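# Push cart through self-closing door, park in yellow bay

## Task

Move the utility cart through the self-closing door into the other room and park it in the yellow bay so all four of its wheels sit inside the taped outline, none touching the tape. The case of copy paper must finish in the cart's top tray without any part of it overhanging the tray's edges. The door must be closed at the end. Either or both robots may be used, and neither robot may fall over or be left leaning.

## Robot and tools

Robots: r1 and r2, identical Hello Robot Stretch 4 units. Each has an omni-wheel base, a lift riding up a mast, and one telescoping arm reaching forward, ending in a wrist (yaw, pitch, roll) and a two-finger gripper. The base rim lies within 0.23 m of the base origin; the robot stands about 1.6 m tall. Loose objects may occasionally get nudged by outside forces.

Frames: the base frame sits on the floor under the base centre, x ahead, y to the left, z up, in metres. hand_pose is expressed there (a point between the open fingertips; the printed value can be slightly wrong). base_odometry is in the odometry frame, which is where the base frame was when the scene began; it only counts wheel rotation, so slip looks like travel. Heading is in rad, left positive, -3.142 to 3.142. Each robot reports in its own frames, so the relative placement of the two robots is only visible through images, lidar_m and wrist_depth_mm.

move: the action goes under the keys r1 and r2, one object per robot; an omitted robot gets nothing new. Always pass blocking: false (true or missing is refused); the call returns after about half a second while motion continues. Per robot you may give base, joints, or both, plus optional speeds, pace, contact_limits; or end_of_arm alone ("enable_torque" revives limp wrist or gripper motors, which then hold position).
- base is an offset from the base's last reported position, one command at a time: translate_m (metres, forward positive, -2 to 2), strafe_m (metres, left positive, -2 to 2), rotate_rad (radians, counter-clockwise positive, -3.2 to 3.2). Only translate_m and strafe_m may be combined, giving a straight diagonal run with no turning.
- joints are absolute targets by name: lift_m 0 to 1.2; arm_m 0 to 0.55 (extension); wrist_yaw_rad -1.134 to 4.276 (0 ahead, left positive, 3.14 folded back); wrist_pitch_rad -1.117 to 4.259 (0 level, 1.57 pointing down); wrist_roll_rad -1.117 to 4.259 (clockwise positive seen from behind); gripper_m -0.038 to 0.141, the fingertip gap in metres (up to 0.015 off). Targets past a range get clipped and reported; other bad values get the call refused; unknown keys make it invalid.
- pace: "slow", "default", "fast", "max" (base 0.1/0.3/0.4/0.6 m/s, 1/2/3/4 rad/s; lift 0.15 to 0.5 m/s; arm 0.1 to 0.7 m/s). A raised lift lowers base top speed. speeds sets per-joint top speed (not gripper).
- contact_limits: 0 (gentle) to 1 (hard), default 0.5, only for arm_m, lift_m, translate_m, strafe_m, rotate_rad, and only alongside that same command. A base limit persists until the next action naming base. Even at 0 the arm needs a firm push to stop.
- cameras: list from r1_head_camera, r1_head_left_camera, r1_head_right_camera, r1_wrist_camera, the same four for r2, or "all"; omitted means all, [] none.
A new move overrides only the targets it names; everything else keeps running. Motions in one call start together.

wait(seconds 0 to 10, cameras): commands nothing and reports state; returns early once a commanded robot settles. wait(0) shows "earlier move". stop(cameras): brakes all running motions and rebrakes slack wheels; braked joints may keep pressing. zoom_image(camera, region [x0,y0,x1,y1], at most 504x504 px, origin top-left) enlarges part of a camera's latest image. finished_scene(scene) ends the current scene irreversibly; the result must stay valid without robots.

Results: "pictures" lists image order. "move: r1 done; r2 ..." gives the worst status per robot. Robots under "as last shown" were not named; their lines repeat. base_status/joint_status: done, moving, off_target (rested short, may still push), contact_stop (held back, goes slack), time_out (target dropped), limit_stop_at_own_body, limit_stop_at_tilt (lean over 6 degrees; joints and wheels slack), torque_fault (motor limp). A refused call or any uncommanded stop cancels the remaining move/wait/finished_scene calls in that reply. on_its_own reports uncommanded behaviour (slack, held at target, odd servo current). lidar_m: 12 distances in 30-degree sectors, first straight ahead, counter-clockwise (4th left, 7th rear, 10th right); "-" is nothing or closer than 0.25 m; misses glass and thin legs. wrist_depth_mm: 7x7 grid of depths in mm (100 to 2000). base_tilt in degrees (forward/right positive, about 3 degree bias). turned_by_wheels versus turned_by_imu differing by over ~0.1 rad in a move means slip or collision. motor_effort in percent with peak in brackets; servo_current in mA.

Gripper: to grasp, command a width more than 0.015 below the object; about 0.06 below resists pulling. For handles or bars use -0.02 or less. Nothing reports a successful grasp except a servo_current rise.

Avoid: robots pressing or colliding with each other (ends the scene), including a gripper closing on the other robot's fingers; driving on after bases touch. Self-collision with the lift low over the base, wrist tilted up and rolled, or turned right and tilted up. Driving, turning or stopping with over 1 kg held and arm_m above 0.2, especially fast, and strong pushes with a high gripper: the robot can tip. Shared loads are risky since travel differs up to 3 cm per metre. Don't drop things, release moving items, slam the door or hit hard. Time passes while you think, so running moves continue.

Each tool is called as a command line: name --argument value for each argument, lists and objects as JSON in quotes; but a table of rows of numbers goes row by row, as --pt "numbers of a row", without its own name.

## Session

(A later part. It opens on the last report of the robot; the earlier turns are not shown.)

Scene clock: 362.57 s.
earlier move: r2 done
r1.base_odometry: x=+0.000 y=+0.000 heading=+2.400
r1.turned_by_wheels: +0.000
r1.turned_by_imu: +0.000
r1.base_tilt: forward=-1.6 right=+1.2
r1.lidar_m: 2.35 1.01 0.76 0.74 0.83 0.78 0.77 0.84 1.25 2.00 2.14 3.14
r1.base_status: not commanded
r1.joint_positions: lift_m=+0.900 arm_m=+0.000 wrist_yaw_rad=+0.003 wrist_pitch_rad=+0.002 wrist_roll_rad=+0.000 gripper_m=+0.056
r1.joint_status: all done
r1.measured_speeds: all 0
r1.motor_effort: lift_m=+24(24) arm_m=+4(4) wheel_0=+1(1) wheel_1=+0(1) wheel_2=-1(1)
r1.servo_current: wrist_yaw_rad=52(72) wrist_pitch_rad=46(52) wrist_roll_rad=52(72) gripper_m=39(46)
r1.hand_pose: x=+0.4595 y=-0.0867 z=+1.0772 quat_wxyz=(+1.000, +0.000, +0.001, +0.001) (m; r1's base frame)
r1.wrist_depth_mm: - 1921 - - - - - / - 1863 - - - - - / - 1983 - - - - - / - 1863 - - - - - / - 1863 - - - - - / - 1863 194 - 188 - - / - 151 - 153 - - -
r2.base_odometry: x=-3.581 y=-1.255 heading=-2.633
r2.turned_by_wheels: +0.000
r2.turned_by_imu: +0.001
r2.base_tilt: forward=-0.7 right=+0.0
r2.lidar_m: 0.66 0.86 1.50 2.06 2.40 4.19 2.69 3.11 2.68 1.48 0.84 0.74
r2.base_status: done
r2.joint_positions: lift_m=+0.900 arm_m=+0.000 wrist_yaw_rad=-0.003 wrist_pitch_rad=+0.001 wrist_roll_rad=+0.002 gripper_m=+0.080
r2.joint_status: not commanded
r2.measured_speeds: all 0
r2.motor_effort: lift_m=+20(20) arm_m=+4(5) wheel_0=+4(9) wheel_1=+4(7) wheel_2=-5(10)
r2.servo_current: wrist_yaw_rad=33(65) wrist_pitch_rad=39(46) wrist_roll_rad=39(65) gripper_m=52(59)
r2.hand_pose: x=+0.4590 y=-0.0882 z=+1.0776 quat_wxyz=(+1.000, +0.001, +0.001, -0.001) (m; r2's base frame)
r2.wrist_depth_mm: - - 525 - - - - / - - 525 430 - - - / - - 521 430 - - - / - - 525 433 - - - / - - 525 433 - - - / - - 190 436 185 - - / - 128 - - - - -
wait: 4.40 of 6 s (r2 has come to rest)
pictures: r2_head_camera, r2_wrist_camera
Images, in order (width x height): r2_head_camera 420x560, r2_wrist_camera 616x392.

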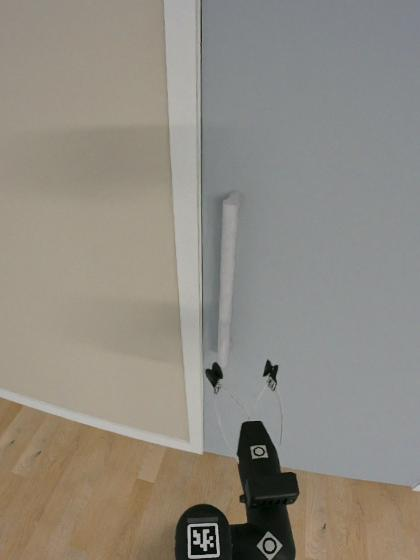

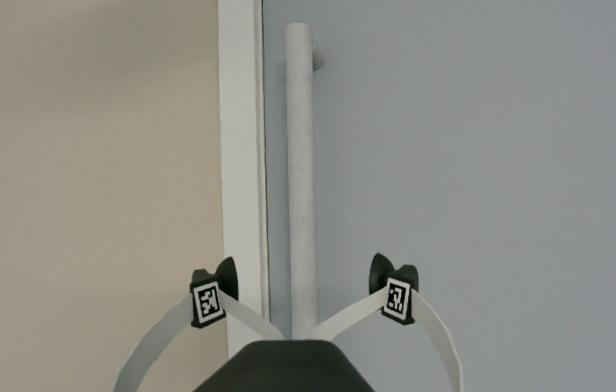

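move --blocking false --cameras '[]' --r2 '{"base":{"translate_m":0.2},"pace":"slow","contact_limits":{"translate_m":0.1}}'

wait --seconds 4 --cameras '["r2_wrist_camera","r2_head_camera"]'

Scene clock: 370.13 s.
move: r2 moving
r1: as last shown
r1.base_tilt: forward=-1.6 right=+1.3
r1.lidar_m: 2.37 1.03 0.76 0.73 0.80 0.79 0.77 0.84 1.25 2.03 2.14 3.16
r1.motor_effort: lift_m=+24(24) arm_m=+3(4) wheel_0=+0(1) wheel_1=+0(1) wheel_2=-1(1)
r1.servo_current: wrist_yaw_rad=33(65) wrist_pitch_rad=39(46) wrist_roll_rad=46(52) gripper_m=39(46)
r1.wrist_depth_mm: - 1863 - - - - - / - 1863 - - - - - / - 1983 - - - - - / - 1921 - - - - - / - 1921 - - - - - / - 1863 194 - 187 - - / - 152 - 153 - - -
r2.base_odometry: x=-3.591 y=-1.262 heading=-2.632
r2.turned_by_wheels: +0.000
r2.turned_by_imu: +0.001
r2.base_tilt: forward=-0.7 right=+0.1
r2.lidar_m: 0.67 0.82 1.48 2.07 2.43 4.21 2.69 3.12 2.70 1.48 0.82 0.71
r2.base_status: translate_m moving
r2.joint_positions: lift_m=+0.900 arm_m=+0.000 wrist_yaw_rad=-0.003 wrist_pitch_rad=+0.001 wrist_roll_rad=+0.002 gripper_m=+0.080
r2.joint_status: not commanded
r2.measured_speeds: translate_m=+0.049 strafe_m=+0.000 rotate_rad=+0.003 lift_m=+0.000 arm_m=+0.000 wrist_yaw_rad=+0.000 wrist_pitch_rad=+0.000 wrist_roll_rad=+0.000
r2.motor_effort: lift_m=+20(20) arm_m=+4(4) wheel_0=+8(9) wheel_1=+6(7) wheel_2=-11(11)
r2.servo_current: wrist_yaw_rad=65(65) wrist_pitch_rad=39(46) wrist_roll_rad=52(59) gripper_m=52(52)
r2.contact_limits: translate_m 0.1
r2.hand_pose: x=+0.4590 y=-0.0882 z=+1.0776 quat_wxyz=(+1.000, +0.001, +0.001, -0.001) (m; r2's base frame)
r2.wrist_depth_mm: - - 512 462 - - 402 / - - 512 415 - - 404 / - - 512 418 - - 402 / - - 517 424 - - 404 / - - 512 424 - - - / - - 190 427 185 - - / - 128 - - - - -
pictures: none
No camera images: "cameras" was empty.

Scene clock: 372.90 s.
earlier move: r2 done
r1.base_odometry: x=+0.000 y=+0.000 heading=+2.400
r1.turned_by_wheels: +0.000
r1.turned_by_imu: +0.000
r1.base_tilt: forward=-1.5 right=+1.2
r1.lidar_m: 2.34 1.02 0.76 0.74 0.79 0.79 0.76 0.84 1.23 2.02 2.15 3.11
r1.base_status: not commanded
r1.joint_positions: lift_m=+0.900 arm_m=+0.000 wrist_yaw_rad=+0.003 wrist_pitch_rad=+0.002 wrist_roll_rad=+0.000 gripper_m=+0.056
r1.joint_status: not commanded
r1.measured_speeds: all 0
r1.motor_effort: lift_m=+24(24) arm_m=+3(4) wheel_0=+1(2) wheel_1=+0(1) wheel_2=-1(1)
r1.servo_current: wrist_yaw_rad=52(72) wrist_pitch_rad=46(52) wrist_roll_rad=39(65) gripper_m=39(52)
r1.hand_pose: x=+0.4595 y=-0.0867 z=+1.0772 quat_wxyz=(+1.000, +0.000, +0.001, +0.001) (m; r1's base frame)
r1.wrist_depth_mm: - 1808 - - - - - / - 1863 - - - - - / - 1983 - - - - - / - 1863 - - - - - / - 1863 - - - - - / - 1863 194 - 187 - - / - 152 - 153 - - -
r2.base_odometry: x=-3.755 y=-1.353 heading=-2.632
r2.turned_by_wheels: +0.000
r2.turned_by_imu: +0.001
r2.base_tilt: forward=-0.7 right=+0.1
r2.lidar_m: 0.45 0.63 1.13 1.97 2.35 4.09 2.86 3.19 2.74 1.10 0.64 0.53
r2.base_status: done
r2.joint_positions: lift_m=+0.900 arm_m=+0.000 wrist_yaw_rad=-0.003 wrist_pitch_rad=+0.001 wrist_roll_rad=+0.002 gripper_m=+0.080
r2.joint_status: not commanded
r2.measured_speeds: all 0
r2.motor_effort: lift_m=+20(20) arm_m=+4(5) wheel_0=+4(10) wheel_1=+5(7) wheel_2=-5(12)
r2.servo_current: wrist_yaw_rad=39(65) wrist_pitch_rad=39(46) wrist_roll_rad=46(65) gripper_m=52(59)
r2.contact_limits: translate_m 0.1
r2.hand_pose: x=+0.4590 y=-0.0882 z=+1.0776 quat_wxyz=(+1.000, +0.001, +0.001, -0.001) (m; r2's base frame)
r2.wrist_depth_mm: 392 359 325 296 285 266 254 / 397 364 325 234 287 270 254 / 404 364 329 243 290 270 257 / 404 368 330 242 290 272 258 / 410 370 330 242 291 272 259 / 415 375 196 239 194 273 260 / 415 377 334 - 291 271 262
wait: 2.77 of 4 s (r2 has come to rest)
pictures: r2_head_camera, r2_wrist_camera
Images, in order (width x height): r2_head_camera 420x560, r2_wrist_camera 616x392.

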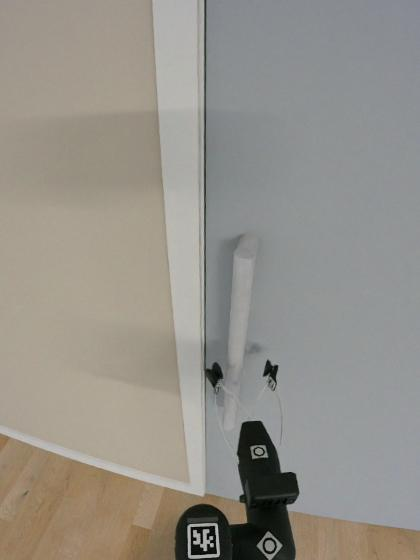

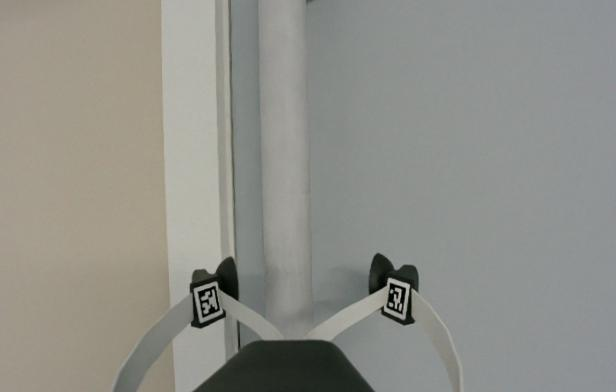

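move --blocking false --cameras '[]' --r2 '{"base":{"translate_m":0.065,"strafe_m":0.012},"pace":"slow","contact_limits":{"translate_m":0.1}}'

wait --seconds 3 --cameras '["r2_wrist_camera","r2_head_camera"]'

Scene clock: 378.87 s.
move: r2 moving
r1: as last shown
r1.base_tilt: forward=-1.6 right=+1.3
r1.lidar_m: 2.34 1.04 0.78 0.75 0.82 0.79 0.77 0.83 1.22 2.02 2.16 3.13
r1.motor_effort: lift_m=+24(24) arm_m=+3(4) wheel_0=+1(1) wheel_1=+0(1) wheel_2=-1(1)
r1.servo_current: wrist_yaw_rad=59(59) wrist_pitch_rad=46(46) wrist_roll_rad=46(46) gripper_m=39(46)
r1.wrist_depth_mm: - 1863 - - - - - / - 1921 - - - - - / - 1921 - - - - - / - 1863 - - - - - / - 1921 - - - - - / - 1863 193 - 187 - - / - 152 - 154 - - -
r2.base_odometry: x=-3.765 y=-1.361 heading=-2.632
r2.turned_by_wheels: +0.000
r2.turned_by_imu: +0.001
r2.base_tilt: forward=-0.7 right=+0.0
r2.lidar_m: 0.46 0.62 1.08 2.00 2.35 4.03 2.90 3.19 2.74 1.07 0.63 0.53
r2.base_status: translate_m moving; strafe_m moving
r2.joint_positions: lift_m=+0.900 arm_m=+0.000 wrist_yaw_rad=-0.003 wrist_pitch_rad=+0.001 wrist_roll_rad=+0.002 gripper_m=+0.080
r2.joint_status: not commanded
r2.measured_speeds: translate_m=+0.048 strafe_m=+0.008 rotate_rad=-0.001 lift_m=+0.000 arm_m=+0.000 wrist_yaw_rad=+0.000 wrist_pitch_rad=+0.000 wrist_roll_rad=+0.000
r2.motor_effort: lift_m=+20(20) arm_m=+4(4) wheel_0=+5(8) wheel_1=+6(8) wheel_2=-7(10)
r2.servo_current: wrist_yaw_rad=39(52) wrist_pitch_rad=39(46) wrist_roll_rad=46(52) gripper_m=52(59)
r2.contact_limits: translate_m 0.1
r2.hand_pose: x=+0.4590 y=-0.0882 z=+1.0776 quat_wxyz=(+1.000, +0.001, +0.001, -0.001) (m; r2's base frame)
r2.wrist_depth_mm: 382 349 314 229 277 257 - / 384 351 314 229 277 259 247 / 389 353 315 290 279 262 246 / 392 359 320 229 282 260 250 / 394 359 320 229 281 264 252 / 397 362 196 229 193 265 252 / 404 357 327 - 282 262 254
pictures: none
No camera images: "cameras" was empty.

Scene clock: 380.27 s.
earlier move: r2 done
r1.base_odometry: x=+0.000 y=+0.000 heading=+2.400
r1.turned_by_wheels: +0.000
r1.turned_by_imu: +0.000
r1.base_tilt: forward=-1.6 right=+1.3
r1.lidar_m: 2.36 1.03 0.77 0.74 0.76 0.81 0.77 0.85 1.24 2.02 2.16 3.11
r1.base_status: not commanded
r1.joint_positions: lift_m=+0.900 arm_m=+0.000 wrist_yaw_rad=+0.003 wrist_pitch_rad=+0.002 wrist_roll_rad=+0.000 gripper_m=+0.056
r1.joint_status: not commanded
r1.measured_speeds: all 0
r1.motor_effort: lift_m=+24(24) arm_m=+4(4) wheel_0=+1(1) wheel_1=+0(1) wheel_2=-1(1)
r1.servo_current: wrist_yaw_rad=52(59) wrist_pitch_rad=39(52) wrist_roll_rad=46(59) gripper_m=39(46)
r1.hand_pose: x=+0.4595 y=-0.0867 z=+1.0772 quat_wxyz=(+1.000, +0.000, +0.001, +0.001) (m; r1's base frame)
r1.wrist_depth_mm: - 1863 - - - - - / - 1808 - - - - - / - 1921 - - - - - / - 1863 - - - - - / - 1863 - - - - - / - 1921 193 - 187 - - / - 152 - 153 - - -
r2.base_odometry: x=-3.805 y=-1.395 heading=-2.633
r2.turned_by_wheels: +0.000
r2.turned_by_imu: +0.000
r2.base_tilt: forward=-0.7 right=+0.1
r2.lidar_m: 0.40 0.56 1.02 1.96 2.30 4.01 2.97 3.22 2.75 0.99 0.56 0.47
r2.base_status: done
r2.joint_positions: lift_m=+0.900 arm_m=+0.000 wrist_yaw_rad=-0.005 wrist_pitch_rad=+0.001 wrist_roll_rad=+0.002 gripper_m=+0.080
r2.joint_status: not commanded
r2.measured_speeds: all 0
r2.motor_effort: lift_m=+20(20) arm_m=+4(5) wheel_0=+6(8) wheel_1=+4(8) wheel_2=-13(14)
r2.servo_current: wrist_yaw_rad=59(59) wrist_pitch_rad=46(46) wrist_roll_rad=46(65) gripper_m=52(59)
r2.contact_limits: translate_m 0.1
r2.hand_pose: x=+0.4588 y=-0.0889 z=+1.0776 quat_wxyz=(+1.000, +0.001, +0.001, -0.003) (m; r2's base frame)
r2.wrist_depth_mm: 309 272 263 174 232 216 207 / 312 290 262 241 233 218 - / 315 291 263 174 235 221 211 / 319 293 265 175 236 221 211 / 320 294 267 176 237 223 213 / 325 298 191 176 196 222 213 / 329 298 270 - 235 220 215
wait: 1.40 of 3 s (r2 has come to rest)
pictures: r2_head_camera, r2_wrist_camera
Images, in order (width x height): r2_head_camera 420x560, r2_wrist_camera 616x392.

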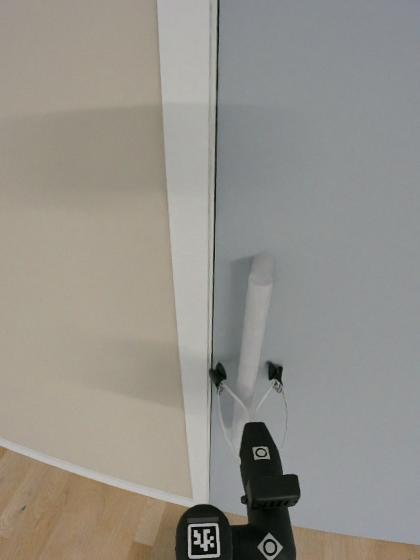

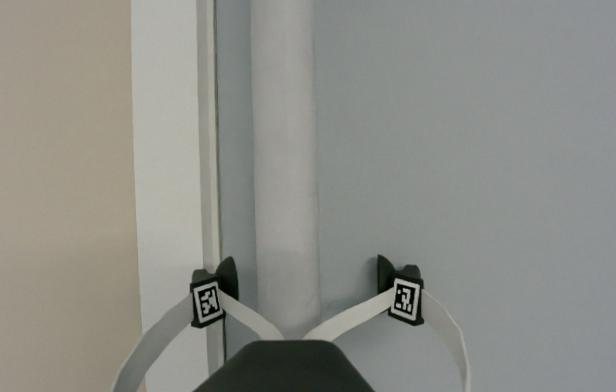

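move --blocking false --cameras '[]' --r2 '{"joints":{"gripper_m":-0.025}}'

wait --seconds 2.5 --cameras '["r2_wrist_camera"]'

Scene clock: 383.80 s.
move: r2 moving
r1: as last shown
r1.lidar_m: 2.33 1.01 0.76 0.75 0.82 0.79 0.76 0.81 1.24 2.01 2.16 3.14
r1.motor_effort: lift_m=+24(24) arm_m=+3(4) wheel_0=+1(1) wheel_1=-1(1) wheel_2=-1(1)
r1.servo_current: wrist_yaw_rad=52(65) wrist_pitch_rad=39(46) wrist_roll_rad=39(65) gripper_m=39(46)
r1.wrist_depth_mm: - 1808 - - - - - / - 1863 - - - - - / - 1921 - - - - - / - 1921 - - - - - / - 1863 - - - - - / - 1808 193 - 187 - - / - 152 - 153 - - -
r2.base_odometry: x=-3.805 y=-1.395 heading=-2.633
r2.turned_by_wheels: +0.000
r2.turned_by_imu: +0.000
r2.base_tilt: forward=-0.7 right=+0.1
r2.lidar_m: 0.42 0.58 1.00 1.97 2.31 4.04 2.97 3.22 2.74 0.96 0.56 0.44
r2.base_status: not commanded
r2.joint_positions: lift_m=+0.900 arm_m=+0.000 wrist_yaw_rad=-0.007 wrist_pitch_rad=+0.001 wrist_roll_rad=+0.002 gripper_m=+0.062
r2.joint_status: gripper_m moving
r2.measured_speeds: translate_m=+0.000 strafe_m=+0.000 rotate_rad=-0.002 lift_m=+0.000 arm_m=+0.000 wrist_yaw_rad=-0.013 wrist_pitch_rad=+0.000 wrist_roll_rad=+0.000
r2.motor_effort: lift_m=+20(20) arm_m=+4(4) wheel_0=+5(6) wheel_1=+4(5) wheel_2=-13(14)
r2.servo_current: wrist_yaw_rad=59(59) wrist_pitch_rad=39(46) wrist_roll_rad=39(52) gripper_m=130(130)
r2.contact_limits: translate_m 0.1
r2.hand_pose: x=+0.4586 y=-0.0895 z=+1.0776 quat_wxyz=(+1.000, +0.001, +0.001, -0.004) (m; r2's base frame)
r2.wrist_depth_mm: 309 271 259 238 232 217 208 / 312 270 262 178 234 218 - / 312 273 264 178 235 220 211 / 315 274 266 178 236 222 212 / 319 294 266 178 236 223 213 / 320 296 193 178 192 222 214 / 325 297 271 - 236 224 216
pictures: none
No camera images: "cameras" was empty.

Scene clock: 385.07 s.
earlier move: r2 done
r1.base_odometry: x=+0.000 y=+0.000 heading=+2.400
r1.turned_by_wheels: +0.000
r1.turned_by_imu: +0.000
r1.base_tilt: forward=-1.6 right=+1.3
r1.lidar_m: 2.33 1.01 0.78 0.74 0.82 0.80 0.75 0.83 1.22 2.02 2.16 3.14
r1.base_status: not commanded
r1.joint_positions: lift_m=+0.900 arm_m=+0.000 wrist_yaw_rad=+0.003 wrist_pitch_rad=+0.002 wrist_roll_rad=+0.000 gripper_m=+0.056
r1.joint_status: not commanded
r1.measured_speeds: all 0
r1.motor_effort: lift_m=+24(24) arm_m=+4(4) wheel_0=+1(1) wheel_1=+0(1) wheel_2=-1(1)
r1.servo_current: wrist_yaw_rad=46(78) wrist_pitch_rad=39(52) wrist_roll_rad=59(65) gripper_m=33(46)
r1.hand_pose: x=+0.4595 y=-0.0867 z=+1.0772 quat_wxyz=(+1.000, +0.000, +0.001, +0.001) (m; r1's base frame)
r1.wrist_depth_mm: - 1863 - - - - - / - 1863 - - - - - / - 1921 - - - - - / - 1863 - - - - - / - 1983 - - - - - / - 1863 193 - 187 - - / - 152 - 153 - - -
r2.base_odometry: x=-3.806 y=-1.395 heading=-2.632
r2.turned_by_wheels: +0.001
r2.turned_by_imu: +0.001
r2.base_tilt: forward=-0.6 right=+0.0
r2.lidar_m: 0.41 0.57 1.01 1.98 2.34 4.02 2.98 3.21 2.78 0.97 0.54 0.47
r2.base_status: not commanded
r2.joint_positions: lift_m=+0.900 arm_m=+0.000 wrist_yaw_rad=+0.002 wrist_pitch_rad=+0.001 wrist_roll_rad=+0.002 gripper_m=-0.023
r2.joint_status: all done
r2.measured_speeds: all 0
r2.motor_effort: lift_m=+20(20) arm_m=-4(4) wheel_0=-1(6) wheel_1=-2(5) wheel_2=+4(14)
r2.servo_current: wrist_yaw_rad=59(65) wrist_pitch_rad=39(46) wrist_roll_rad=46(59) gripper_m=130(215)
r2.contact_limits: translate_m 0.1
r2.hand_pose: x=+0.4595 y=-0.0868 z=+1.0776 quat_wxyz=(+1.000, +0.001, +0.001, +0.001) (m; r2's base frame)
r2.wrist_depth_mm: 315 289 258 163 226 211 201 / 322 290 258 164 229 212 204 / 320 294 260 166 230 213 203 / 324 294 264 167 232 216 204 / 330 297 263 168 233 216 205 / 329 300 186 168 181 217 206 / 334 296 267 - 233 213 208
wait: 1.27 of 2.5 s (r2 has come to rest)
pictures: r2_wrist_camera
Images, in order (width x height): r2_wrist_camera 616x392.

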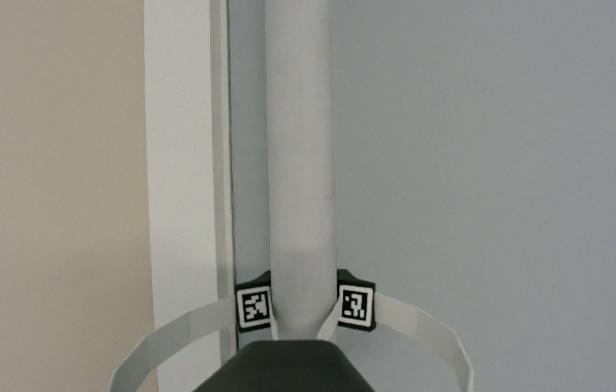

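move --blocking false --cameras '[]' --r2 '{"base":{"translate_m":-0.15},"pace":"slow","contact_limits":{"translate_m":0.6}}'

wait --seconds 4 --cameras '["r2_wrist_camera","r2_head_camera"]'

Scene clock: 389.87 s.
move: r2 moving
r1: as last shown
r1.lidar_m: 2.35 1.02 0.77 0.74 0.81 0.79 0.77 0.83 1.25 2.02 2.14 3.15
r1.servo_current: wrist_yaw_rad=39(59) wrist_pitch_rad=39(46) wrist_roll_rad=39(65) gripper_m=39(46)
r1.wrist_depth_mm: - 1921 - - - - - / - 1863 - - - - - / - 1808 - - - - - / - 1921 - - - - - / - 1863 - - - - - / - 1921 194 - 187 - - / - 152 - 154 - - -
r2.base_odometry: x=-3.795 y=-1.389 heading=-2.632
r2.turned_by_wheels: +0.000
r2.turned_by_imu: +0.001
r2.base_tilt: forward=-0.6 right=+0.1
r2.lidar_m: 0.42 0.57 1.02 1.98 2.31 4.03 2.94 3.20 2.78 0.98 0.56 0.48
r2.base_status: translate_m moving
r2.joint_positions: lift_m=+0.900 arm_m=+0.000 wrist_yaw_rad=+0.004 wrist_pitch_rad=+0.001 wrist_roll_rad=+0.002 gripper_m=-0.023
r2.joint_status: not commanded
r2.measured_speeds: translate_m=-0.048 strafe_m=+0.000 rotate_rad=+0.001 lift_m=+0.000 arm_m=+0.000 wrist_yaw_rad=+0.007 wrist_pitch_rad=+0.000 wrist_roll_rad=+0.000
r2.motor_effort: lift_m=+20(20) arm_m=-4(4) wheel_0=-8(14) wheel_1=-8(9) wheel_2=+19(21)
r2.servo_current: wrist_yaw_rad=52(52) wrist_pitch_rad=39(46) wrist_roll_rad=39(46) gripper_m=143(143)
r2.contact_limits: translate_m 0.6
r2.hand_pose: x=+0.4597 y=-0.0863 z=+1.0776 quat_wxyz=(+1.000, +0.001, +0.001, +0.002) (m; r2's base frame)
r2.wrist_depth_mm: 330 303 265 163 226 212 201 / 338 304 266 163 228 213 - / 342 307 266 166 229 213 203 / 338 309 266 167 232 214 205 / 343 312 272 168 233 216 206 / 351 314 187 168 181 217 207 / 349 317 276 - 233 214 208
pictures: none
No camera images: "cameras" was empty.

Scene clock: 392.13 s.
earlier move: r2 done
r1.base_odometry: x=+0.000 y=+0.000 heading=+2.400
r1.turned_by_wheels: +0.000
r1.turned_by_imu: +0.000
r1.base_tilt: forward=-1.6 right=+1.3
r1.lidar_m: 2.35 1.03 0.77 0.73 0.79 0.79 0.75 0.85 1.26 2.02 2.15 3.11
r1.base_status: not commanded
r1.joint_positions: lift_m=+0.900 arm_m=+0.000 wrist_yaw_rad=+0.003 wrist_pitch_rad=+0.002 wrist_roll_rad=+0.000 gripper_m=+0.056
r1.joint_status: not commanded
r1.measured_speeds: all 0
r1.motor_effort: lift_m=+24(24) arm_m=+4(4) wheel_0=+1(1) wheel_1=+0(1) wheel_2=-1(1)
r1.servo_current: wrist_yaw_rad=65(65) wrist_pitch_rad=46(52) wrist_roll_rad=52(65) gripper_m=46(46)
r1.hand_pose: x=+0.4595 y=-0.0867 z=+1.0772 quat_wxyz=(+1.000, +0.000, +0.001, +0.001) (m; r1's base frame)
r1.wrist_depth_mm: - - - - - - - / - - - - - - - / - - - - - - - / - - - - - - - / - - - - - - - / - 1983 194 - 187 - - / - 164 - 153 - - -
r2.base_odometry: x=-3.675 y=-1.322 heading=-2.631
r2.turned_by_wheels: +0.001
r2.turned_by_imu: +0.003
r2.base_tilt: forward=-0.6 right=+0.1
r2.lidar_m: 0.38 0.75 1.30 2.00 2.37 4.14 2.80 3.17 2.73 1.25 0.64 0.49
r2.base_status: done
r2.joint_positions: lift_m=+0.900 arm_m=+0.000 wrist_yaw_rad=+0.014 wrist_pitch_rad=+0.001 wrist_roll_rad=+0.002 gripper_m=-0.023
r2.joint_status: not commanded
r2.measured_speeds: all 0
r2.motor_effort: lift_m=+20(20) arm_m=-4(4) wheel_0=+2(14) wheel_1=-6(11) wheel_2=+20(23)
r2.servo_current: wrist_yaw_rad=78(91) wrist_pitch_rad=39(52) wrist_roll_rad=52(59) gripper_m=130(143)
r2.contact_limits: translate_m 0.6
r2.hand_pose: x=+0.4605 y=-0.0833 z=+1.0776 quat_wxyz=(+1.000, +0.001, +0.001, +0.007) (m; r2's base frame)
r2.wrist_depth_mm: - 473 254 166 230 220 213 / - 469 256 166 232 222 215 / - 469 257 167 233 224 216 / - 473 258 167 235 225 217 / - 477 259 167 236 226 219 / - 473 186 168 181 226 219 / - - 459 - 237 224 221
wait: 2.27 of 4 s (r2 has come to rest)
pictures: r2_head_camera, r2_wrist_camera
Images, in order (width x height): r2_head_camera 420x560, r2_wrist_camera 616x392.

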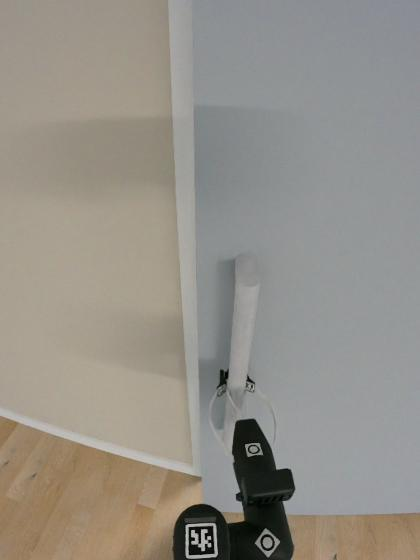

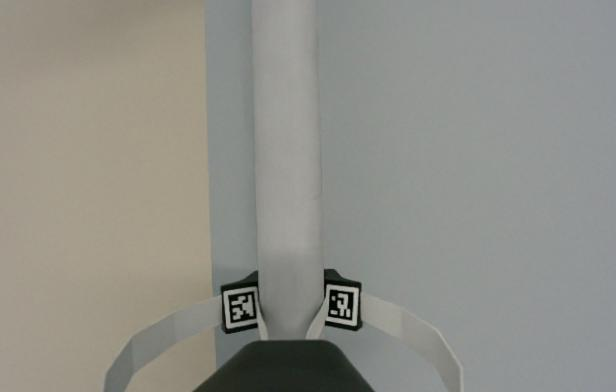

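move --blocking false --cameras '[]' --r2 '{"base":{"translate_m":-0.15,"strafe_m":-0.04},"pace":"slow","contact_limits":{"translate_m":0.6}}'

wait --seconds 4 --cameras '["r2_wrist_camera"]'

move --blocking false --cameras '[]' --r2 '{"base":{"translate_m":-0.15,"strafe_m":-0.04},"pace":"slow","contact_limits":{"translate_m":0.6}}'

wait --seconds 4 --cameras '["r2_wrist_camera","r2_head_camera"]'

Scene clock: 406.93 s.
move: r2 moving
r1: as last shown
r1.lidar_m: 2.36 1.00 0.79 0.74 0.82 0.80 0.77 0.83 1.25 2.02 2.16 3.11
r1.servo_current: wrist_yaw_rad=52(59) wrist_pitch_rad=39(46) wrist_roll_rad=33(59) gripper_m=46(46)
r1.wrist_depth_mm: - - - - - - - / - - - - - - - / - - - - - - - / - - - - - - - / - - - - - - - / - 1921 193 - 187 - - / - 164 - 153 - - -
r2.base_odometry: x=-3.666 y=-1.313 heading=-2.629
r2.turned_by_wheels: +0.002
r2.turned_by_imu: +0.002
r2.base_tilt: forward=-0.6 right=+0.0
r2.lidar_m: 0.39 0.76 1.31 2.02 2.38 4.17 2.79 3.14 2.73 1.28 0.64 0.47
r2.base_status: translate_m moving; strafe_m moving
r2.joint_positions: lift_m=+0.900 arm_m=+0.000 wrist_yaw_rad=+0.017 wrist_pitch_rad=+0.001 wrist_roll_rad=+0.002 gripper_m=-0.023
r2.joint_status: not commanded
r2.measured_speeds: translate_m=-0.049 strafe_m=-0.013 rotate_rad=+0.002 lift_m=+0.000 arm_m=+0.000 wrist_yaw_rad=+0.009 wrist_pitch_rad=+0.000 wrist_roll_rad=+0.000
r2.motor_effort: lift_m=+20(20) arm_m=-4(4) wheel_0=+4(7) wheel_1=-9(10) wheel_2=+27(27)
r2.servo_current: wrist_yaw_rad=98(104) wrist_pitch_rad=39(46) wrist_roll_rad=46(59) gripper_m=130(130)
r2.contact_limits: translate_m 0.6
r2.hand_pose: x=+0.4607 y=-0.0826 z=+1.0776 quat_wxyz=(+1.000, +0.001, +0.001, +0.008) (m; r2's base frame)
r2.wrist_depth_mm: - - 253 166 230 220 213 / - 477 255 164 231 222 213 / - - 256 167 234 224 216 / - - 257 168 235 224 216 / - - 459 168 236 225 219 / - - 185 169 233 226 220 / - - 263 - 238 225 220
pictures: none
No camera images: "cameras" was empty.

Scene clock: 409.23 s.
earlier move: r2 done
r1.base_odometry: x=+0.000 y=+0.000 heading=+2.400
r1.turned_by_wheels: +0.000
r1.turned_by_imu: +0.000
r1.base_tilt: forward=-1.6 right=+1.3
r1.lidar_m: 2.33 1.03 0.76 0.75 0.80 0.79 0.77 0.85 1.23 2.03 2.16 3.11
r1.base_status: not commanded
r1.joint_positions: lift_m=+0.900 arm_m=+0.000 wrist_yaw_rad=+0.003 wrist_pitch_rad=+0.002 wrist_roll_rad=+0.000 gripper_m=+0.056
r1.joint_status: not commanded
r1.measured_speeds: all 0
r1.motor_effort: lift_m=+24(24) arm_m=+3(4) wheel_0=+1(1) wheel_1=+0(1) wheel_2=-1(1)
r1.servo_current: wrist_yaw_rad=59(78) wrist_pitch_rad=39(52) wrist_roll_rad=46(65) gripper_m=39(52)
r1.hand_pose: x=+0.4595 y=-0.0867 z=+1.0772 quat_wxyz=(+1.000, +0.000, +0.001, +0.001) (m; r1's base frame)
r1.wrist_depth_mm: - - - - - - - / - - - - - - - / - - - - - - - / 1756 - - - - - - / - - - - - - - / - - 194 - 188 - - / - - - 153 - - -
r2.base_odometry: x=-3.565 y=-1.214 heading=-2.629
r2.turned_by_wheels: +0.000
r2.turned_by_imu: +0.064
r2.base_tilt: forward=-0.6 right=+0.0
r2.lidar_m: 0.40 0.89 1.71 2.09 2.56 4.87 2.65 2.96 2.66 1.30 0.64 0.48
r2.base_status: done
r2.joint_positions: lift_m=+0.900 arm_m=+0.000 wrist_yaw_rad=+0.026 wrist_pitch_rad=+0.001 wrist_roll_rad=+0.002 gripper_m=-0.024
r2.joint_status: not commanded
r2.measured_speeds: all 0
r2.on_its_own: wrist_yaw_rad is at rest, and its servo_current (169 mA) is outside its rest range (0 to 104 mA)
r2.motor_effort: lift_m=+20(20) arm_m=-5(6) wheel_0=+8(13) wheel_1=-5(10) wheel_2=+22(29)
r2.servo_current: wrist_yaw_rad=169(176) wrist_pitch_rad=33(52) wrist_roll_rad=46(59) gripper_m=111(130)
r2.contact_limits: translate_m 0.6
r2.hand_pose: x=+0.4616 y=-0.0800 z=+1.0776 quat_wxyz=(+1.000, +0.001, +0.001, +0.013) (m; r2's base frame)
r2.wrist_depth_mm: - - 250 175 232 223 216 / - - 251 166 233 224 218 / - - 252 173 235 225 220 / - - 253 173 235 228 221 / - - 255 173 237 229 223 / - - 179 173 236 229 224 / - - 258 - 237 229 224
wait: 2.30 of 4 s (r2 has come to rest)
pictures: r2_wrist_camera
Images, in order (width x height): r2_wrist_camera 616x392.

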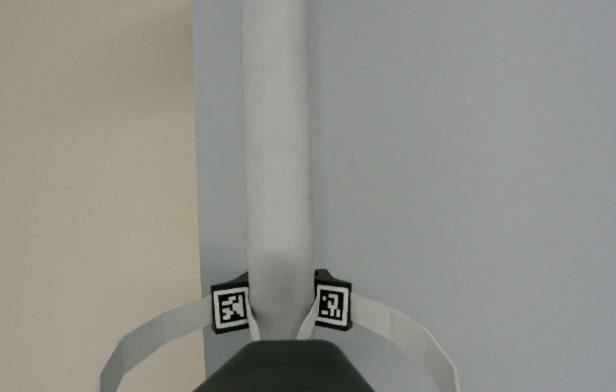

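Scene clock: 409.73 s.
move: r2 moving
r1: as last shown
r1.lidar_m: 2.35 1.02 0.76 0.76 0.80 0.81 0.77 0.83 1.22 2.04 2.16 3.14
r1.motor_effort: lift_m=+24(24) arm_m=+4(4) wheel_0=+0(1) wheel_1=+0(1) wheel_2=-1(1)
r1.servo_current: wrist_yaw_rad=59(59) wrist_pitch_rad=39(46) wrist_roll_rad=46(52) gripper_m=46(46)
r1.wrist_depth_mm: - - - - - - - / - - - - - - - / - - - - - - - / 1808 - - - - - - / - - - - - - - / - - 194 - 187 - - / - - - 153 - - -
r2.base_odometry: x=-3.555 y=-1.205 heading=-2.627
r2.turned_by_wheels: +0.002
r2.turned_by_imu: +0.010
r2.base_tilt: forward=-0.6 right=+0.0
r2.lidar_m: 0.38 0.92 1.80 2.10 2.59 2.73 2.66 2.95 2.65 1.32 0.65 0.51
r2.base_status: translate_m moving; strafe_m moving
r2.joint_positions: lift_m=+0.900 arm_m=+0.000 wrist_yaw_rad=+0.026 wrist_pitch_rad=+0.001 wrist_roll_rad=+0.002 gripper_m=-0.024
r2.joint_status: not commanded
r2.measured_speeds: translate_m=-0.049 strafe_m=-0.012 rotate_rad=-0.004 lift_m=+0.000 arm_m=+0.000 wrist_yaw_rad=+0.000 wrist_pitch_rad=+0.000 wrist_roll_rad=+0.000
r2.motor_effort: lift_m=+20(20) arm_m=-6(6) wheel_0=+7(10) wheel_1=-8(9) wheel_2=+25(28)
r2.servo_current: wrist_yaw_rad=169(169) wrist_pitch_rad=46(46) wrist_roll_rad=39(59) gripper_m=111(117)
r2.contact_limits: translate_m 0.6
r2.hand_pose: x=+0.4616 y=-0.0800 z=+1.0776 quat_wxyz=(+1.000, +0.001, +0.001, +0.013) (m; r2's base frame)
r2.wrist_depth_mm: - - 251 172 232 224 217 / - - 251 166 235 225 218 / - - 253 172 235 226 220 / - - 253 172 236 229 222 / - - 256 172 238 228 224 / - - 182 172 236 230 223 / - - 259 - 238 229 224
pictures: none
No camera images: "cameras" was empty.

Scene clock: 412.07 s.
earlier move: r2 done
r1.base_odometry: x=+0.000 y=+0.000 heading=+2.400
r1.turned_by_wheels: +0.000
r1.turned_by_imu: +0.000
r1.base_tilt: forward=-1.6 right=+1.3
r1.lidar_m: 2.35 1.02 0.77 0.73 0.79 0.78 0.75 0.84 1.23 2.02 2.16 3.14
r1.base_status: not commanded
r1.joint_positions: lift_m=+0.900 arm_m=+0.000 wrist_yaw_rad=+0.003 wrist_pitch_rad=+0.002 wrist_roll_rad=+0.000 gripper_m=+0.056
r1.joint_status: not commanded
r1.measured_speeds: all 0
r1.motor_effort: lift_m=+24(24) arm_m=+4(4) wheel_0=+1(1) wheel_1=+0(1) wheel_2=-1(1)
r1.servo_current: wrist_yaw_rad=46(65) wrist_pitch_rad=39(52) wrist_roll_rad=59(78) gripper_m=39(46)
r1.hand_pose: x=+0.4595 y=-0.0867 z=+1.0772 quat_wxyz=(+1.000, +0.000, +0.001, +0.001) (m; r1's base frame)
r1.wrist_depth_mm: - - - - - - - / - - - - - - - / - - - - - - - / - - - - - - - / - - - - - - - / - - 194 - 187 - - / - - - 153 - - -
r2.base_odometry: x=-3.454 y=-1.106 heading=-2.627
r2.turned_by_wheels: +0.000
r2.turned_by_imu: +0.074
r2.base_tilt: forward=-0.6 right=+0.1
r2.lidar_m: 0.39 1.10 2.14 2.21 2.82 2.60 2.56 2.76 2.57 1.32 0.63 0.49
r2.base_status: done
r2.joint_positions: lift_m=+0.900 arm_m=+0.000 wrist_yaw_rad=+0.026 wrist_pitch_rad=+0.001 wrist_roll_rad=+0.002 gripper_m=-0.024
r2.joint_status: not commanded
r2.measured_speeds: all 0
r2.on_its_own: wrist_yaw_rad is at rest, and its servo_current (156 mA) is outside its rest range (0 to 104 mA)
r2.motor_effort: lift_m=+20(20) arm_m=-6(6) wheel_0=+8(13) wheel_1=-4(9) wheel_2=+23(29)
r2.servo_current: wrist_yaw_rad=156(176) wrist_pitch_rad=39(46) wrist_roll_rad=52(59) gripper_m=104(117)
r2.contact_limits: translate_m 0.6
r2.hand_pose: x=+0.4616 y=-0.0798 z=+1.0776 quat_wxyz=(+1.000, +0.001, +0.001, +0.013) (m; r2's base frame)
r2.wrist_depth_mm: - - 248 236 235 227 221 / - - 249 237 236 228 224 / - - 251 173 236 230 224 / - - 252 173 238 230 226 / - - 254 173 239 232 226 / - - 179 173 237 235 229 / - - 256 - 239 233 229
wait: 2.33 of 4 s (r2 has come to rest)
pictures: r2_head_camera, r2_wrist_camera
Images, in order (width x height): r2_head_camera 420x560, r2_wrist_camera 616x392.

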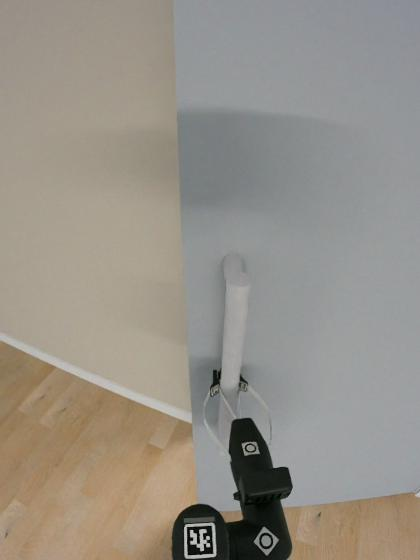

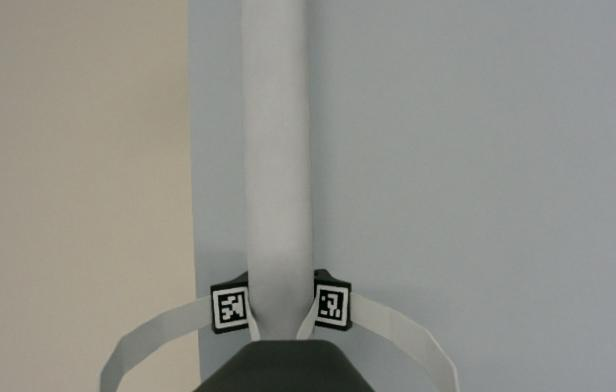

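move --blocking false --cameras '[]' --r2 '{"base":{"translate_m":-0.25,"strafe_m":-0.05},"pace":"slow","contact_limits":{"translate_m":0.6}}'

wait --seconds 5 --cameras '[]'

move --blocking false --cameras '[]' --r2 '{"base":{"translate_m":-0.25,"strafe_m":-0.05},"pace":"slow","contact_limits":{"translate_m":0.6}}'

wait --seconds 5 --cameras '["r2_wrist_camera","r2_head_camera","r2_head_left_camera"]'

Scene clock: 420.77 s.
move: r2 moving
r1: as last shown
r1.lidar_m: 2.36 1.02 0.77 0.74 0.79 0.79 0.78 0.86 1.25 2.03 2.15 3.10
r1.servo_current: wrist_yaw_rad=65(65) wrist_pitch_rad=39(52) wrist_roll_rad=39(59) gripper_m=46(46)
r1.wrist_depth_mm: - - - - - - - / - - - - - - - / - - - - - - - / - - - - - - - / - - - - - - - / - - 194 - 188 - - / - - - 153 - - -
r2.base_odometry: x=-3.445 y=-1.098 heading=-2.625
r2.turned_by_wheels: +0.002
r2.turned_by_imu: +0.003
r2.base_tilt: forward=-0.6 right=+0.1
r2.lidar_m: 0.39 1.09 2.17 2.21 2.85 2.55 2.52 2.75 2.57 1.32 0.68 0.48
r2.base_status: translate_m moving; strafe_m moving
r2.joint_positions: lift_m=+0.900 arm_m=+0.000 wrist_yaw_rad=+0.026 wrist_pitch_rad=+0.001 wrist_roll_rad=+0.002 gripper_m=-0.024
r2.joint_status: not commanded
r2.measured_speeds: translate_m=-0.050 strafe_m=-0.009 rotate_rad=-0.002 lift_m=+0.000 arm_m=+0.000 wrist_yaw_rad=+0.000 wrist_pitch_rad=+0.000 wrist_roll_rad=+0.000
r2.motor_effort: lift_m=+20(20) arm_m=-6(6) wheel_0=+9(9) wheel_1=-9(9) wheel_2=+26(28)
r2.servo_current: wrist_yaw_rad=163(182) wrist_pitch_rad=39(39) wrist_roll_rad=39(52) gripper_m=98(104)
r2.contact_limits: translate_m 0.6
r2.hand_pose: x=+0.4616 y=-0.0798 z=+1.0776 quat_wxyz=(+1.000, +0.001, +0.001, +0.013) (m; r2's base frame)
r2.wrist_depth_mm: - - 248 238 234 228 224 / - - 249 238 236 229 224 / - - 250 174 237 231 225 / - - 252 174 238 231 227 / - - 254 173 240 233 228 / - - 182 173 237 235 230 / - - 255 - 240 233 231
pictures: none
No camera images: "cameras" was empty.

Scene clock: 424.07 s.
earlier move: r2 done
r1.base_odometry: x=+0.000 y=+0.000 heading=+2.400
r1.turned_by_wheels: +0.000
r1.turned_by_imu: +0.000
r1.base_tilt: forward=-1.6 right=+1.3
r1.lidar_m: 2.33 0.99 0.78 0.74 0.82 0.78 0.75 0.84 1.24 2.02 2.18 3.11
r1.base_status: not commanded
r1.joint_positions: lift_m=+0.900 arm_m=+0.000 wrist_yaw_rad=+0.003 wrist_pitch_rad=+0.002 wrist_roll_rad=+0.000 gripper_m=+0.056
r1.joint_status: not commanded
r1.measured_speeds: all 0
r1.motor_effort: lift_m=+24(24) arm_m=+3(4) wheel_0=+1(1) wheel_1=-1(1) wheel_2=-1(1)
r1.servo_current: wrist_yaw_rad=46(65) wrist_pitch_rad=46(52) wrist_roll_rad=52(65) gripper_m=39(52)
r1.hand_pose: x=+0.4595 y=-0.0867 z=+1.0772 quat_wxyz=(+1.000, +0.000, +0.001, +0.001) (m; r1's base frame)
r1.wrist_depth_mm: - - - - - - - / - - - - - - - / - - - - - - - / - - - - - - - / - - - - - - - / - - 193 - 187 - - / - - - 153 - - -
r2.base_odometry: x=-3.262 y=-0.940 heading=-2.625
r2.turned_by_wheels: +0.000
r2.turned_by_imu: +0.041
r2.base_tilt: forward=-0.7 right=+0.1
r2.lidar_m: 0.38 1.39 2.29 2.37 3.13 2.34 3.70 2.59 2.42 1.55 0.87 0.49
r2.base_status: done
r2.joint_positions: lift_m=+0.900 arm_m=+0.000 wrist_yaw_rad=+0.026 wrist_pitch_rad=+0.001 wrist_roll_rad=+0.002 gripper_m=-0.024
r2.joint_status: not commanded
r2.measured_speeds: all 0
r2.on_its_own: wrist_yaw_rad is at rest, and its servo_current (156 mA) is outside its rest range (0 to 104 mA)
r2.motor_effort: lift_m=+20(20) arm_m=-6(6) wheel_0=+7(13) wheel_1=-3(9) wheel_2=+19(30)
r2.servo_current: wrist_yaw_rad=156(182) wrist_pitch_rad=46(46) wrist_roll_rad=46(65) gripper_m=104(111)
r2.contact_limits: translate_m 0.6
r2.hand_pose: x=+0.4616 y=-0.0798 z=+1.0776 quat_wxyz=(+1.000, +0.001, +0.001, +0.013) (m; r2's base frame)
r2.wrist_depth_mm: - - 237 173 248 254 258 / 1808 - 239 166 250 255 260 / 1863 - 240 172 252 257 262 / 1863 - 241 172 253 258 262 / 1808 - 243 167 254 259 264 / 1808 158 182 172 253 262 266 / - - 245 - 255 263 268
wait: 3.30 of 5 s (r2 has come to rest)
pictures: none
No camera images: "cameras" was empty.

Scene clock: 424.57 s.
move: r2 moving
r1: as last shown
r1.lidar_m: 2.35 1.02 0.77 0.75 0.81 0.80 0.77 0.83 1.24 2.02 2.15 3.13
r1.motor_effort: lift_m=+24(24) arm_m=+4(4) wheel_0=+0(1) wheel_1=+0(1) wheel_2=-1(1)
r1.servo_current: wrist_yaw_rad=59(65) wrist_pitch_rad=39(52) wrist_roll_rad=33(59) gripper_m=39(46)
r2.base_odometry: x=-3.252 y=-0.931 heading=-2.623
r2.turned_by_wheels: +0.002
r2.turned_by_imu: +0.002
r2.base_tilt: forward=-0.6 right=+0.0
r2.lidar_m: 0.38 1.43 2.33 2.38 3.15 2.34 3.65 2.59 2.42 1.58 0.86 0.51
r2.base_status: translate_m moving; strafe_m moving
r2.joint_positions: lift_m=+0.900 arm_m=+0.000 wrist_yaw_rad=+0.026 wrist_pitch_rad=+0.001 wrist_roll_rad=+0.002 gripper_m=-0.024
r2.joint_status: not commanded
r2.measured_speeds: translate_m=-0.048 strafe_m=-0.009 rotate_rad=+0.000 lift_m=+0.000 arm_m=+0.000 wrist_yaw_rad=+0.000 wrist_pitch_rad=+0.000 wrist_roll_rad=+0.000
r2.motor_effort: lift_m=+20(20) arm_m=-5(6) wheel_0=+5(9) wheel_1=-7(7) wheel_2=+23(25)
r2.servo_current: wrist_yaw_rad=169(176) wrist_pitch_rad=39(46) wrist_roll_rad=39(52) gripper_m=104(111)
r2.contact_limits: translate_m 0.6
r2.hand_pose: x=+0.4616 y=-0.0798 z=+1.0776 quat_wxyz=(+1.000, +0.001, +0.001, +0.013) (m; r2's base frame)
r2.wrist_depth_mm: - - 237 171 250 255 260 / 1808 - 238 165 251 256 263 / 1863 - 240 171 252 259 264 / 1756 - 241 171 253 260 265 / 1808 - 243 167 255 262 266 / 1863 - 185 171 255 262 268 / - - 244 - 256 266 270
pictures: none
No camera images: "cameras" was empty.

Scene clock: 427.93 s.
earlier move: r2 done
r1.base_odometry: x=+0.000 y=+0.000 heading=+2.400
r1.turned_by_wheels: +0.000
r1.turned_by_imu: +0.000
r1.base_tilt: forward=-1.6 right=+1.3
r1.lidar_m: 2.38 1.02 0.78 0.75 0.81 0.80 0.78 0.83 1.24 2.03 2.15 3.15
r1.base_status: not commanded
r1.joint_positions: lift_m=+0.900 arm_m=+0.000 wrist_yaw_rad=+0.003 wrist_pitch_rad=+0.002 wrist_roll_rad=+0.000 gripper_m=+0.056
r1.joint_status: not commanded
r1.measured_speeds: all 0
r1.motor_effort: lift_m=+24(24) arm_m=+4(4) wheel_0=+1(1) wheel_1=+0(1) wheel_2=-1(1)
r1.servo_current: wrist_yaw_rad=52(72) wrist_pitch_rad=33(52) wrist_roll_rad=46(72) gripper_m=39(52)
r1.hand_pose: x=+0.4595 y=-0.0867 z=+1.0772 quat_wxyz=(+1.000, +0.000, +0.001, +0.001) (m; r1's base frame)
r1.wrist_depth_mm: - - - - - - - / - - - - - - - / - - - - - - - / - - - - - - - / - - - - - - - / - - 193 - 187 - - / - - - 153 - - -
r2.base_odometry: x=-3.070 y=-0.773 heading=-2.625
r2.turned_by_wheels: -0.002
r2.turned_by_imu: -0.090
r2.base_tilt: forward=-0.6 right=+0.1
r2.lidar_m: 0.38 1.51 2.44 2.47 3.07 2.14 2.12 2.51 2.30 2.08 1.33 0.44
r2.base_status: done
r2.joint_positions: lift_m=+0.900 arm_m=+0.000 wrist_yaw_rad=-0.003 wrist_pitch_rad=+0.001 wrist_roll_rad=+0.001 gripper_m=-0.024
r2.joint_status: not commanded
r2.measured_speeds: all 0
r2.motor_effort: lift_m=+20(20) arm_m=-6(6) wheel_0=-13(24) wheel_1=-6(11) wheel_2=+13(25)
r2.servo_current: wrist_yaw_rad=46(176) wrist_pitch_rad=39(46) wrist_roll_rad=52(65) gripper_m=104(111)
r2.contact_limits: translate_m 0.6
r2.hand_pose: x=+0.4592 y=-0.0883 z=+1.0776 quat_wxyz=(+1.000, +0.001, +0.001, -0.001) (m; r2's base frame)
r2.wrist_depth_mm: - 202 221 163 294 351 - / - 204 221 164 300 353 - / - 202 223 166 304 353 - / - 205 224 167 301 355 - / - 209 224 168 306 359 - / - 206 214 168 180 373 - / - 119 222 - 317 345 -
wait: 3.37 of 5 s (r2 has come to rest)
pictures: r2_head_camera, r2_head_left_camera, r2_wrist_camera
Images, in order (width x height): r2_head_camera 420x560, r2_head_left_camera 420x672, r2_wrist_camera 616x392.

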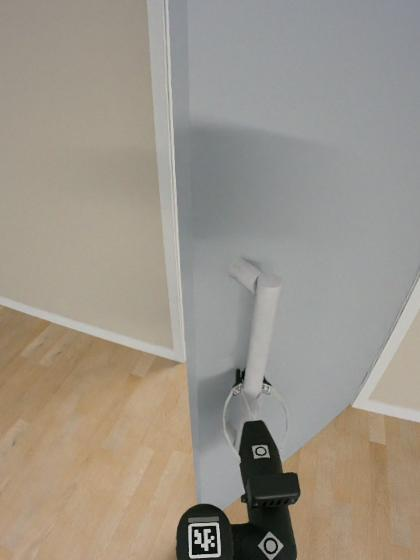

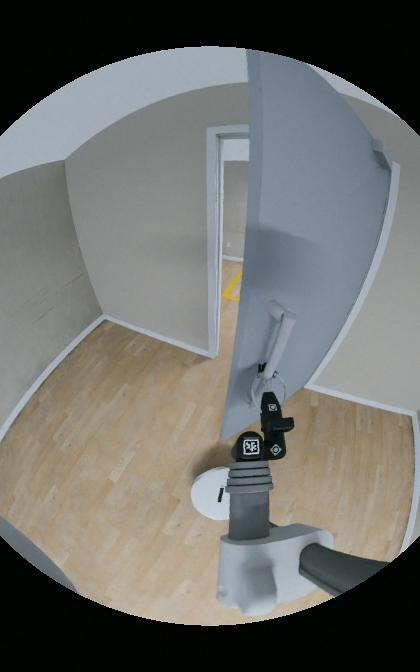

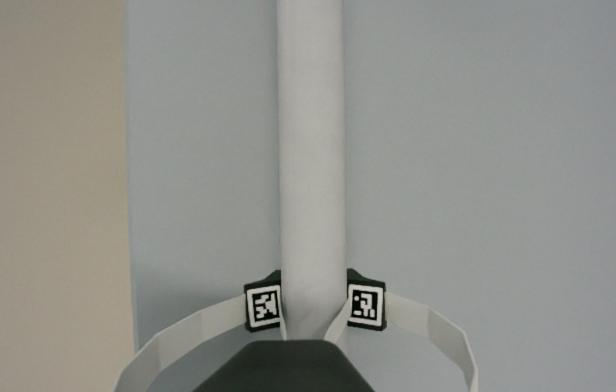

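move --blocking false --cameras '[]' --r2 '{"base":{"strafe_m":-0.06},"pace":"slow","contact_limits":{"strafe_m":0.5}}'

wait --seconds 3 --cameras '[]'

move --blocking false --cameras '[]' --r2 '{"base":{"rotate_rad":0.2},"pace":"slow","contact_limits":{"rotate_rad":0.5}}'

wait --seconds 3 --cameras '["r2_wrist_camera","r2_head_camera"]'

Scene clock: 445.43 s.
move: r2 moving
r1: as last shown
r1.lidar_m: 2.34 1.00 0.77 0.75 0.81 0.79 0.76 0.85 1.24 2.03 2.13 3.17
r1.motor_effort: lift_m=+24(24) arm_m=+4(4) wheel_0=+0(1) wheel_1=+0(1) wheel_2=-1(1)
r1.servo_current: wrist_yaw_rad=46(52) wrist_pitch_rad=46(46) wrist_roll_rad=33(59) gripper_m=39(52)
r1.wrist_depth_mm: - - - - - - - / - - - - - - - / - - - - - - - / - - - - - - - / - - - - - - - / - - 193 - 188 - - / - - - 153 - - -
r2.base_odometry: x=-3.077 y=-0.761 heading=-2.625
r2.turned_by_wheels: +0.000
r2.turned_by_imu: +0.001
r2.base_tilt: forward=-0.6 right=+0.0
r2.lidar_m: 0.40 1.53 2.45 2.46 3.09 2.14 2.15 2.53 2.28 2.04 1.34 0.53
r2.base_status: strafe_m moving
r2.joint_positions: lift_m=+0.900 arm_m=+0.000 wrist_yaw_rad=+0.003 wrist_pitch_rad=+0.001 wrist_roll_rad=+0.001 gripper_m=-0.024
r2.joint_status: not commanded
r2.measured_speeds: translate_m=+0.000 strafe_m=-0.056 rotate_rad=+0.001 lift_m=+0.000 arm_m=+0.000 wrist_yaw_rad=+0.031 wrist_pitch_rad=+0.000 wrist_roll_rad=+0.000
r2.motor_effort: lift_m=+20(20) arm_m=-6(6) wheel_0=+2(9) wheel_1=-12(12) wheel_2=+5(11)
r2.servo_current: wrist_yaw_rad=46(59) wrist_pitch_rad=46(46) wrist_roll_rad=52(59) gripper_m=98(104)
r2.contact_limits: strafe_m 0.5
r2.hand_pose: x=+0.4597 y=-0.0866 z=+1.0776 quat_wxyz=(+1.000, +0.001, +0.001, +0.001) (m; r2's base frame)
r2.wrist_depth_mm: - 206 225 163 293 347 - / - 208 226 164 294 349 402 / - 208 226 166 296 347 - / - 209 228 167 294 351 - / - 210 229 168 298 353 - / - 208 187 168 181 366 - / - 136 225 - 310 - -
pictures: none
No camera images: "cameras" was empty.

Scene clock: 446.67 s.
earlier move: r2 done
r1.base_odometry: x=+0.000 y=+0.000 heading=+2.400
r1.turned_by_wheels: +0.000
r1.turned_by_imu: +0.000
r1.base_tilt: forward=-1.6 right=+1.3
r1.lidar_m: 2.36 1.01 0.77 0.74 0.79 0.79 0.77 0.82 1.25 2.01 2.15 3.13
r1.base_status: not commanded
r1.joint_positions: lift_m=+0.900 arm_m=+0.000 wrist_yaw_rad=+0.003 wrist_pitch_rad=+0.002 wrist_roll_rad=+0.000 gripper_m=+0.056
r1.joint_status: not commanded
r1.measured_speeds: all 0
r1.motor_effort: lift_m=+24(24) arm_m=+4(4) wheel_0=+1(1) wheel_1=+0(1) wheel_2=-1(1)
r1.servo_current: wrist_yaw_rad=33(65) wrist_pitch_rad=39(46) wrist_roll_rad=39(65) gripper_m=39(52)
r1.hand_pose: x=+0.4595 y=-0.0867 z=+1.0772 quat_wxyz=(+1.000, +0.000, +0.001, +0.001) (m; r1's base frame)
r1.wrist_depth_mm: - - - - - - - / - - - - - - - / - - - - - - - / - - - - - - - / - - - - - - - / - - 194 - 188 - - / - - - 153 - - -
r2.base_odometry: x=-3.099 y=-0.721 heading=-2.623
r2.turned_by_wheels: +0.002
r2.turned_by_imu: +0.003
r2.base_tilt: forward=-0.7 right=+0.0
r2.lidar_m: 0.40 1.55 2.50 2.54 3.15 2.14 2.45 2.46 2.25 2.00 1.30 0.58
r2.base_status: done
r2.joint_positions: lift_m=+0.900 arm_m=+0.000 wrist_yaw_rad=+0.023 wrist_pitch_rad=+0.001 wrist_roll_rad=+0.001 gripper_m=-0.024
r2.joint_status: not commanded
r2.measured_speeds: all 0
r2.on_its_own: wrist_yaw_rad is at rest, and its servo_current (143 mA) is outside its rest range (0 to 104 mA)
r2.motor_effort: lift_m=+20(20) arm_m=-6(6) wheel_0=+22(26) wheel_1=-2(12) wheel_2=+8(11)
r2.servo_current: wrist_yaw_rad=143(143) wrist_pitch_rad=46(46) wrist_roll_rad=39(59) gripper_m=91(111)
r2.contact_limits: strafe_m 0.5
r2.hand_pose: x=+0.4613 y=-0.0808 z=+1.0776 quat_wxyz=(+1.000, +0.001, +0.001, +0.011) (m; r2's base frame)
r2.wrist_depth_mm: - 210 163 264 294 338 379 / - 211 224 264 293 336 392 / - 211 224 264 294 340 392 / - 213 224 266 296 342 392 / - 213 224 263 298 340 387 / - 208 177 180 298 345 392 / - 213 230 - 135 364 392
wait: 1.23 of 3 s (r2 has come to rest)
pictures: none
No camera images: "cameras" was empty.

Scene clock: 447.17 s.
move: r2 moving
r1: as last shown
r1.lidar_m: 2.34 1.03 0.75 0.74 0.81 0.78 0.76 0.82 1.24 2.00 2.17 3.14
r1.motor_effort: lift_m=+24(24) arm_m=+3(4) wheel_0=+1(1) wheel_1=+0(1) wheel_2=-1(1)
r1.servo_current: wrist_yaw_rad=59(65) wrist_pitch_rad=39(46) wrist_roll_rad=33(59) gripper_m=46(46)
r1.wrist_depth_mm: - - - - - - - / - - - - - - - / - - - - - - - / - - - - - - - / - - - - - - - / - - 193 - 188 - - / - - - 153 - - -
r2.base_odometry: x=-3.100 y=-0.721 heading=-2.502
r2.turned_by_wheels: +0.121
r2.turned_by_imu: +0.118
r2.base_tilt: forward=-0.6 right=+0.1
r2.lidar_m: 0.41 1.65 2.48 2.58 3.41 2.12 3.33 2.37 2.24 1.75 1.21 0.52
r2.base_status: rotate_rad moving
r2.joint_positions: lift_m=+0.900 arm_m=+0.000 wrist_yaw_rad=+0.016 wrist_pitch_rad=+0.001 wrist_roll_rad=+0.001 gripper_m=-0.024
r2.joint_status: not commanded
r2.measured_speeds: translate_m=+0.001 strafe_m=-0.001 rotate_rad=+0.410 lift_m=+0.000 arm_m=+0.000 wrist_yaw_rad=-0.118 wrist_pitch_rad=+0.000 wrist_roll_rad=+0.000
r2.motor_effort: lift_m=+20(20) arm_m=-5(6) wheel_0=-2(18) wheel_1=-6(8) wheel_2=+0(7)
r2.servo_current: wrist_yaw_rad=104(150) wrist_pitch_rad=33(46) wrist_roll_rad=46(52) gripper_m=91(104)
r2.contact_limits: rotate_rad 0.5
r2.hand_pose: x=+0.4608 y=-0.0827 z=+1.0776 quat_wxyz=(+1.000, +0.001, +0.001, +0.008) (m; r2's base frame)
r2.wrist_depth_mm: - 215 230 163 273 306 336 / - 216 228 164 276 307 342 / - 217 229 165 277 307 343 / - 217 231 166 278 310 345 / - 218 231 167 279 312 347 / - 219 186 168 180 317 351 / - - 230 - 286 327 351
pictures: none
No camera images: "cameras" was empty.

Scene clock: 447.87 s.
earlier move: r2 done
r1.base_odometry: x=+0.000 y=+0.000 heading=+2.400
r1.turned_by_wheels: +0.000
r1.turned_by_imu: +0.000
r1.base_tilt: forward=-1.6 right=+1.2
r1.lidar_m: 2.35 1.02 0.76 0.74 0.81 0.80 0.77 0.82 1.25 2.01 2.16 3.14
r1.base_status: not commanded
r1.joint_positions: lift_m=+0.900 arm_m=+0.000 wrist_yaw_rad=+0.003 wrist_pitch_rad=+0.002 wrist_roll_rad=+0.000 gripper_m=+0.056
r1.joint_status: not commanded
r1.measured_speeds: all 0
r1.motor_effort: lift_m=+24(24) arm_m=+4(4) wheel_0=+1(1) wheel_1=+0(1) wheel_2=-1(1)
r1.servo_current: wrist_yaw_rad=59(65) wrist_pitch_rad=39(46) wrist_roll_rad=59(59) gripper_m=46(46)
r1.hand_pose: x=+0.4595 y=-0.0867 z=+1.0772 quat_wxyz=(+1.000, +0.000, +0.001, +0.001) (m; r1's base frame)
r1.wrist_depth_mm: - - - - - - - / - - - - - - - / - - - - - - - / - - - - - - - / - - - - - - - / - - 195 - 188 - - / - - - 153 - - -
r2.base_odometry: x=-3.100 y=-0.721 heading=-2.425
r2.turned_by_wheels: +0.077
r2.turned_by_imu: +0.018
r2.base_tilt: forward=-0.6 right=+0.1
r2.lidar_m: 0.40 1.69 2.48 2.58 3.50 2.14 3.30 2.38 2.27 1.70 1.11 0.40
r2.base_status: done
r2.joint_positions: lift_m=+0.900 arm_m=+0.000 wrist_yaw_rad=-0.009 wrist_pitch_rad=+0.001 wrist_roll_rad=+0.001 gripper_m=-0.024
r2.joint_status: not commanded
r2.measured_speeds: translate_m=+0.000 strafe_m=+0.000 rotate_rad=+0.002 lift_m=+0.000 arm_m=+0.000 wrist_yaw_rad=+0.000 wrist_pitch_rad=+0.000 wrist_roll_rad=+0.000
r2.motor_effort: lift_m=+20(20) arm_m=-5(6) wheel_0=-22(25) wheel_1=-5(9) wheel_2=-2(7)
r2.servo_current: wrist_yaw_rad=59(150) wrist_pitch_rad=46(46) wrist_roll_rad=39(52) gripper_m=91(104)
r2.contact_limits: rotate_rad 0.5
r2.hand_pose: x=+0.4586 y=-0.0899 z=+1.0776 quat_wxyz=(+1.000, +0.001, +0.001, -0.004) (m; r2's base frame)
r2.wrist_depth_mm: - - 226 168 276 307 343 / - 213 224 169 277 307 338 / - 214 226 166 277 309 342 / - 215 228 168 281 309 347 / - - 229 169 281 312 351 / - - 220 169 180 315 355 / - 116 224 - 289 301 353
wait: 0.70 of 3 s (r2 has come to rest)
pictures: r2_head_camera, r2_wrist_camera
Images, in order (width x height): r2_head_camera 420x560, r2_wrist_camera 616x392.

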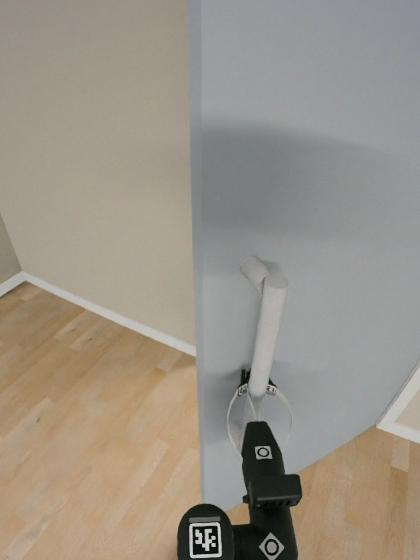

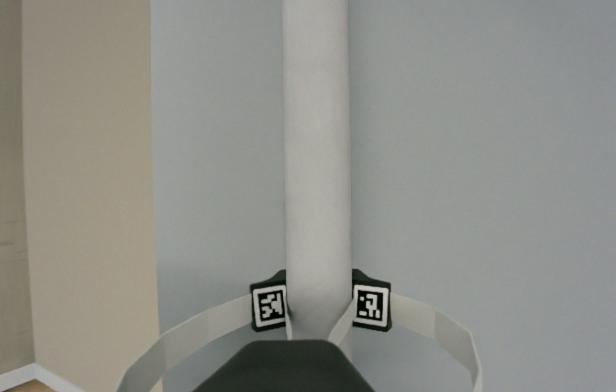

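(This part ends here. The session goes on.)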